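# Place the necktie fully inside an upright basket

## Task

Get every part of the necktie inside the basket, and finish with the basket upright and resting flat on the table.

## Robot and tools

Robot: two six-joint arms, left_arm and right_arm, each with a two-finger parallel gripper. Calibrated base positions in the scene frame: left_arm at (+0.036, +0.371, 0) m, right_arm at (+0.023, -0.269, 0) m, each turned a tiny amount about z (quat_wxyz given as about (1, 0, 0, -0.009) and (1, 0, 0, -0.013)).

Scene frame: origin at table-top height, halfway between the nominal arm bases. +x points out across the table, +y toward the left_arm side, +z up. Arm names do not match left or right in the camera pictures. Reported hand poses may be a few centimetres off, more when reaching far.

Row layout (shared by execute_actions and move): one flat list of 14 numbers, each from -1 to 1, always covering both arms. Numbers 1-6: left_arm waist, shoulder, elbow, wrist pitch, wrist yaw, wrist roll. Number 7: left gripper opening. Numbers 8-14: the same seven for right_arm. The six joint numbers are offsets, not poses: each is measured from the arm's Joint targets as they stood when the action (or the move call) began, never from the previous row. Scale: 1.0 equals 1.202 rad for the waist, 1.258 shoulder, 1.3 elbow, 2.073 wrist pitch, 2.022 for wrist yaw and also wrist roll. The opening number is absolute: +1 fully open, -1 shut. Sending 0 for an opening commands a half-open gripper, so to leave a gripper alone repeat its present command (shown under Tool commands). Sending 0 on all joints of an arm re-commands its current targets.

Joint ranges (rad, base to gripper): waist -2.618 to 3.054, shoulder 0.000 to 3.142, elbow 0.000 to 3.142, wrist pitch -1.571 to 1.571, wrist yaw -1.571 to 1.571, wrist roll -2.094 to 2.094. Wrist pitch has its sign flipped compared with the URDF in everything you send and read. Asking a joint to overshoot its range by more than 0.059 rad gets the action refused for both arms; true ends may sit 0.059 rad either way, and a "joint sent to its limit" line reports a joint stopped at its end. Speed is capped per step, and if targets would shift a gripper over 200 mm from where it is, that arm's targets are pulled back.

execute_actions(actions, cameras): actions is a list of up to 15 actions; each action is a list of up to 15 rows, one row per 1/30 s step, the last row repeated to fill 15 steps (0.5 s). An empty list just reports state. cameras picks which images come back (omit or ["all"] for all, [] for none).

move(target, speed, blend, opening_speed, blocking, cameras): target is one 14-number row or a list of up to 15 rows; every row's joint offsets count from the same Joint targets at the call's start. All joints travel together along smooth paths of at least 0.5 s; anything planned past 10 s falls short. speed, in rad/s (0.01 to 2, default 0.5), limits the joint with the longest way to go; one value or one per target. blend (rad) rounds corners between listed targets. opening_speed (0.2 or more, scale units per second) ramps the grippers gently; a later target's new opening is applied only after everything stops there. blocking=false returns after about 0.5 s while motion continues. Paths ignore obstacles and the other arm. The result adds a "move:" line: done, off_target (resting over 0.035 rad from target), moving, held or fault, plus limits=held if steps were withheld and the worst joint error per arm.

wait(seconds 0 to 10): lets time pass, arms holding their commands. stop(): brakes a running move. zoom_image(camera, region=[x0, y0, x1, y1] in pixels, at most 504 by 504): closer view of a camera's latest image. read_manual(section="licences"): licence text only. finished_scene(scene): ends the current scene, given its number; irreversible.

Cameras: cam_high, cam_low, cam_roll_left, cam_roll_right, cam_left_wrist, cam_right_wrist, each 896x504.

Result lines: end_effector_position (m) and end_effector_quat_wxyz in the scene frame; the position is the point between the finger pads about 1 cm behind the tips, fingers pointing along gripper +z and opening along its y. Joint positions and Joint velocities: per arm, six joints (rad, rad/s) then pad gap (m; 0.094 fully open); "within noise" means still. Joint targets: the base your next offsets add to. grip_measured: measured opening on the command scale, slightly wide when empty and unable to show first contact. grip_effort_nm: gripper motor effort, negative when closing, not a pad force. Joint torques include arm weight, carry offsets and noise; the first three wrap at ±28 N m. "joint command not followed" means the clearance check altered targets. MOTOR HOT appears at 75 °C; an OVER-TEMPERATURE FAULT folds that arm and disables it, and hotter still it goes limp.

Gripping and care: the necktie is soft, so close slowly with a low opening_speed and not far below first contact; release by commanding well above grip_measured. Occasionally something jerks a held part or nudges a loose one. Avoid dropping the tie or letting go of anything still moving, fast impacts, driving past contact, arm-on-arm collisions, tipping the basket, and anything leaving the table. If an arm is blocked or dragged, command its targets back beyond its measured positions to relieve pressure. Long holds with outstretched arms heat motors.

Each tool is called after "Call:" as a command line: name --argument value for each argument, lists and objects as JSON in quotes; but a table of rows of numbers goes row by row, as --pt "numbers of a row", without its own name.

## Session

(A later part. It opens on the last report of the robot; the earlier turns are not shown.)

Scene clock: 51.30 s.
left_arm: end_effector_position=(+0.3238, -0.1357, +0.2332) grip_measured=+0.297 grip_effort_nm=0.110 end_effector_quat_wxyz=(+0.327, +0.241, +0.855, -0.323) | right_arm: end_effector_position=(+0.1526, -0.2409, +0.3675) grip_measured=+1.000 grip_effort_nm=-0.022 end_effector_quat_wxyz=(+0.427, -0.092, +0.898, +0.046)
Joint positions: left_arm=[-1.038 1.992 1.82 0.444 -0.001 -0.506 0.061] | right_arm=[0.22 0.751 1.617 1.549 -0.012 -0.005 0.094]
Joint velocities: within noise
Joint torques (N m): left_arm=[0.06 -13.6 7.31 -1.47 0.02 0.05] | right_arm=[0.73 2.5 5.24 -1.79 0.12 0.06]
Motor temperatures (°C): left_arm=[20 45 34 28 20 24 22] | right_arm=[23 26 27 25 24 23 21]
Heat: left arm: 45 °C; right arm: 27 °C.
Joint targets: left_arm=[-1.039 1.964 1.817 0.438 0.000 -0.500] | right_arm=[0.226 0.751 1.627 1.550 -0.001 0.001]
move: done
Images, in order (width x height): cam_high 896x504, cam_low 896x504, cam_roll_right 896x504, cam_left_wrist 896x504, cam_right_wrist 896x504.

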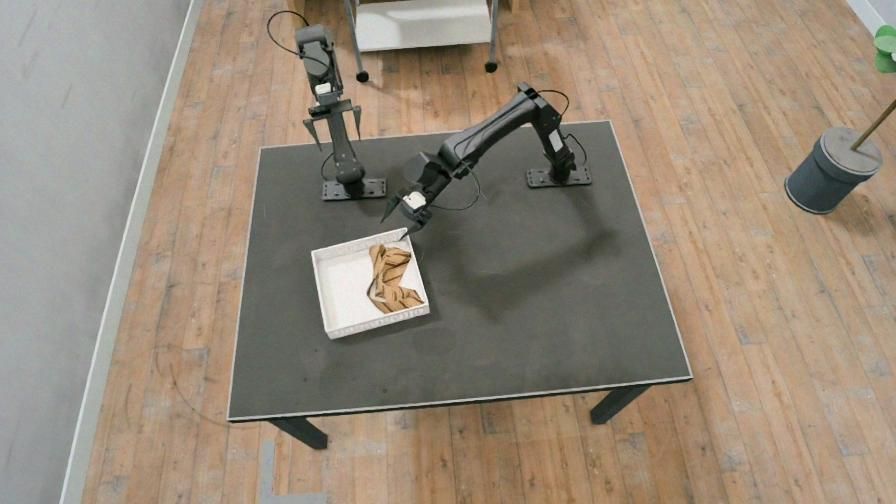

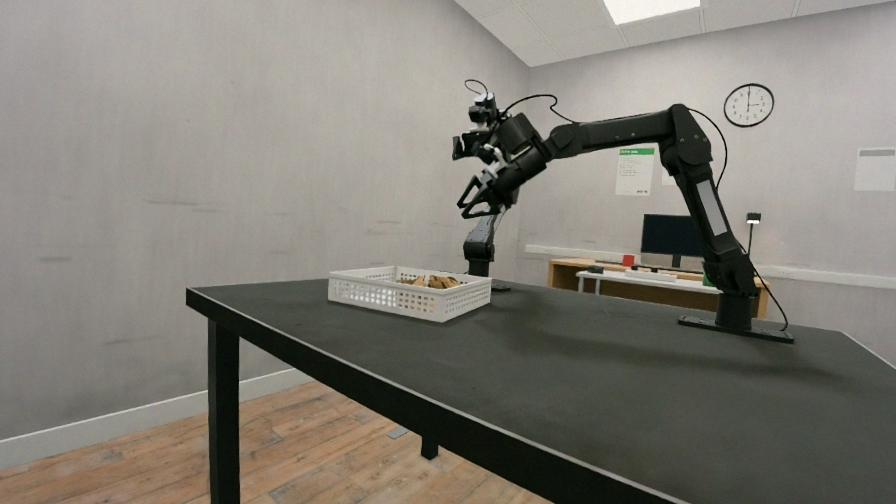

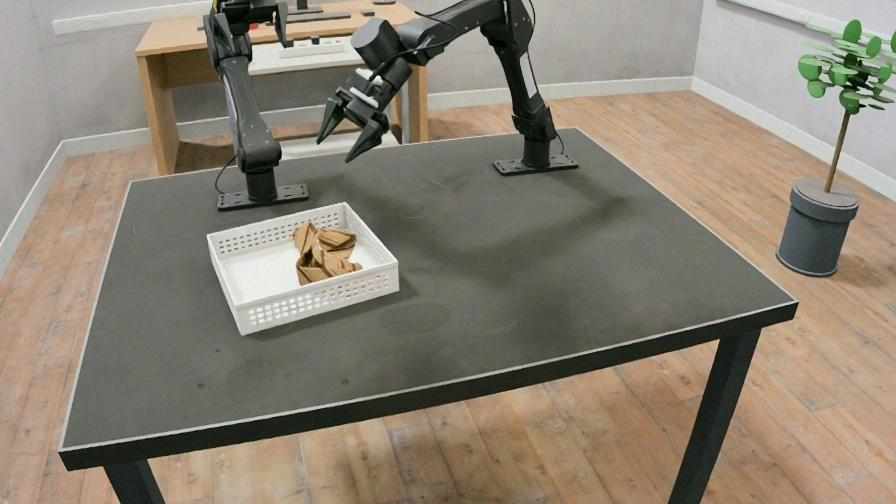

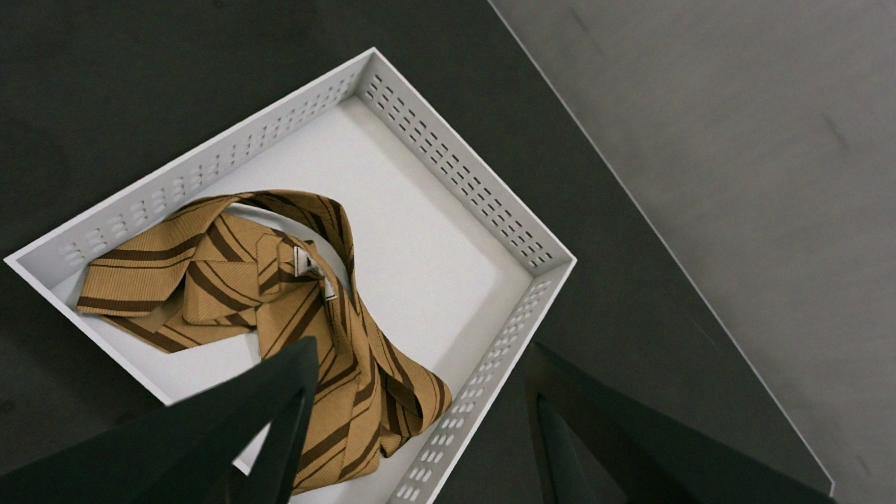

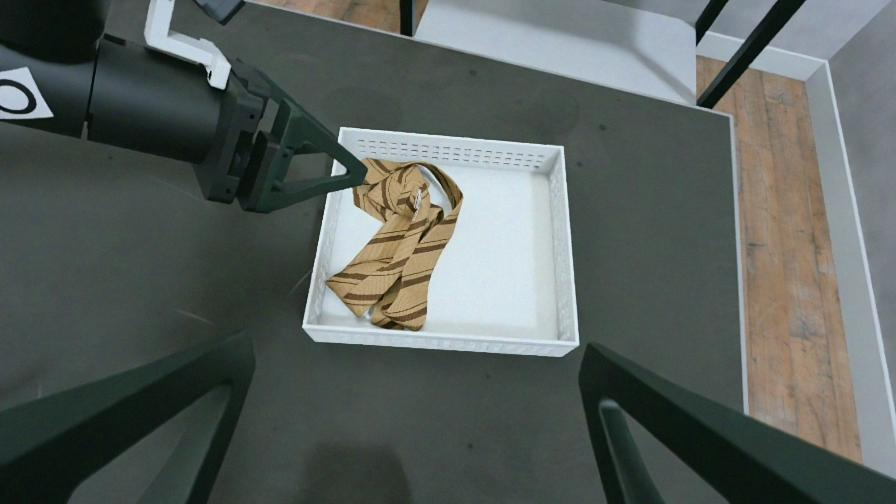

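Call:
zoom_image --camera "cam_low" --region '[380, 250, 500, 320]'

Call:
zoom_image --camera "cam_roll_right" --region '[200, 190, 410, 340]'

Scaled by 4.200 from the camera's 896x504 image, which has a finer 1280x720 frame.

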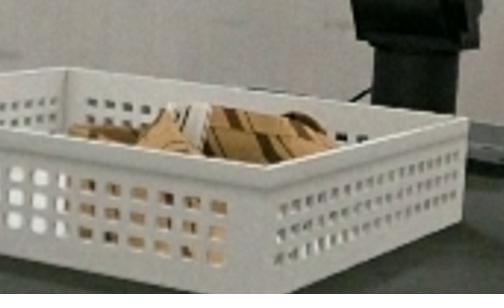

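Scaled by 2.400 from the camera's 896x504 image, which has a finer 1280x720 frame.

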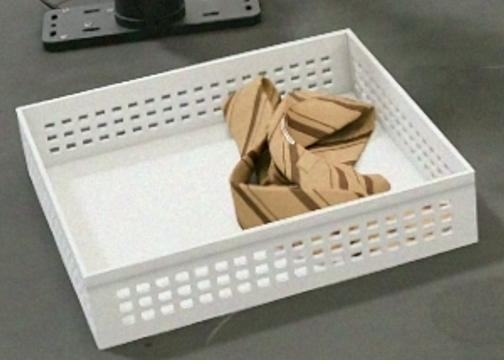

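Call:
finished_scene --scene 3

The scene is finished: the task was done.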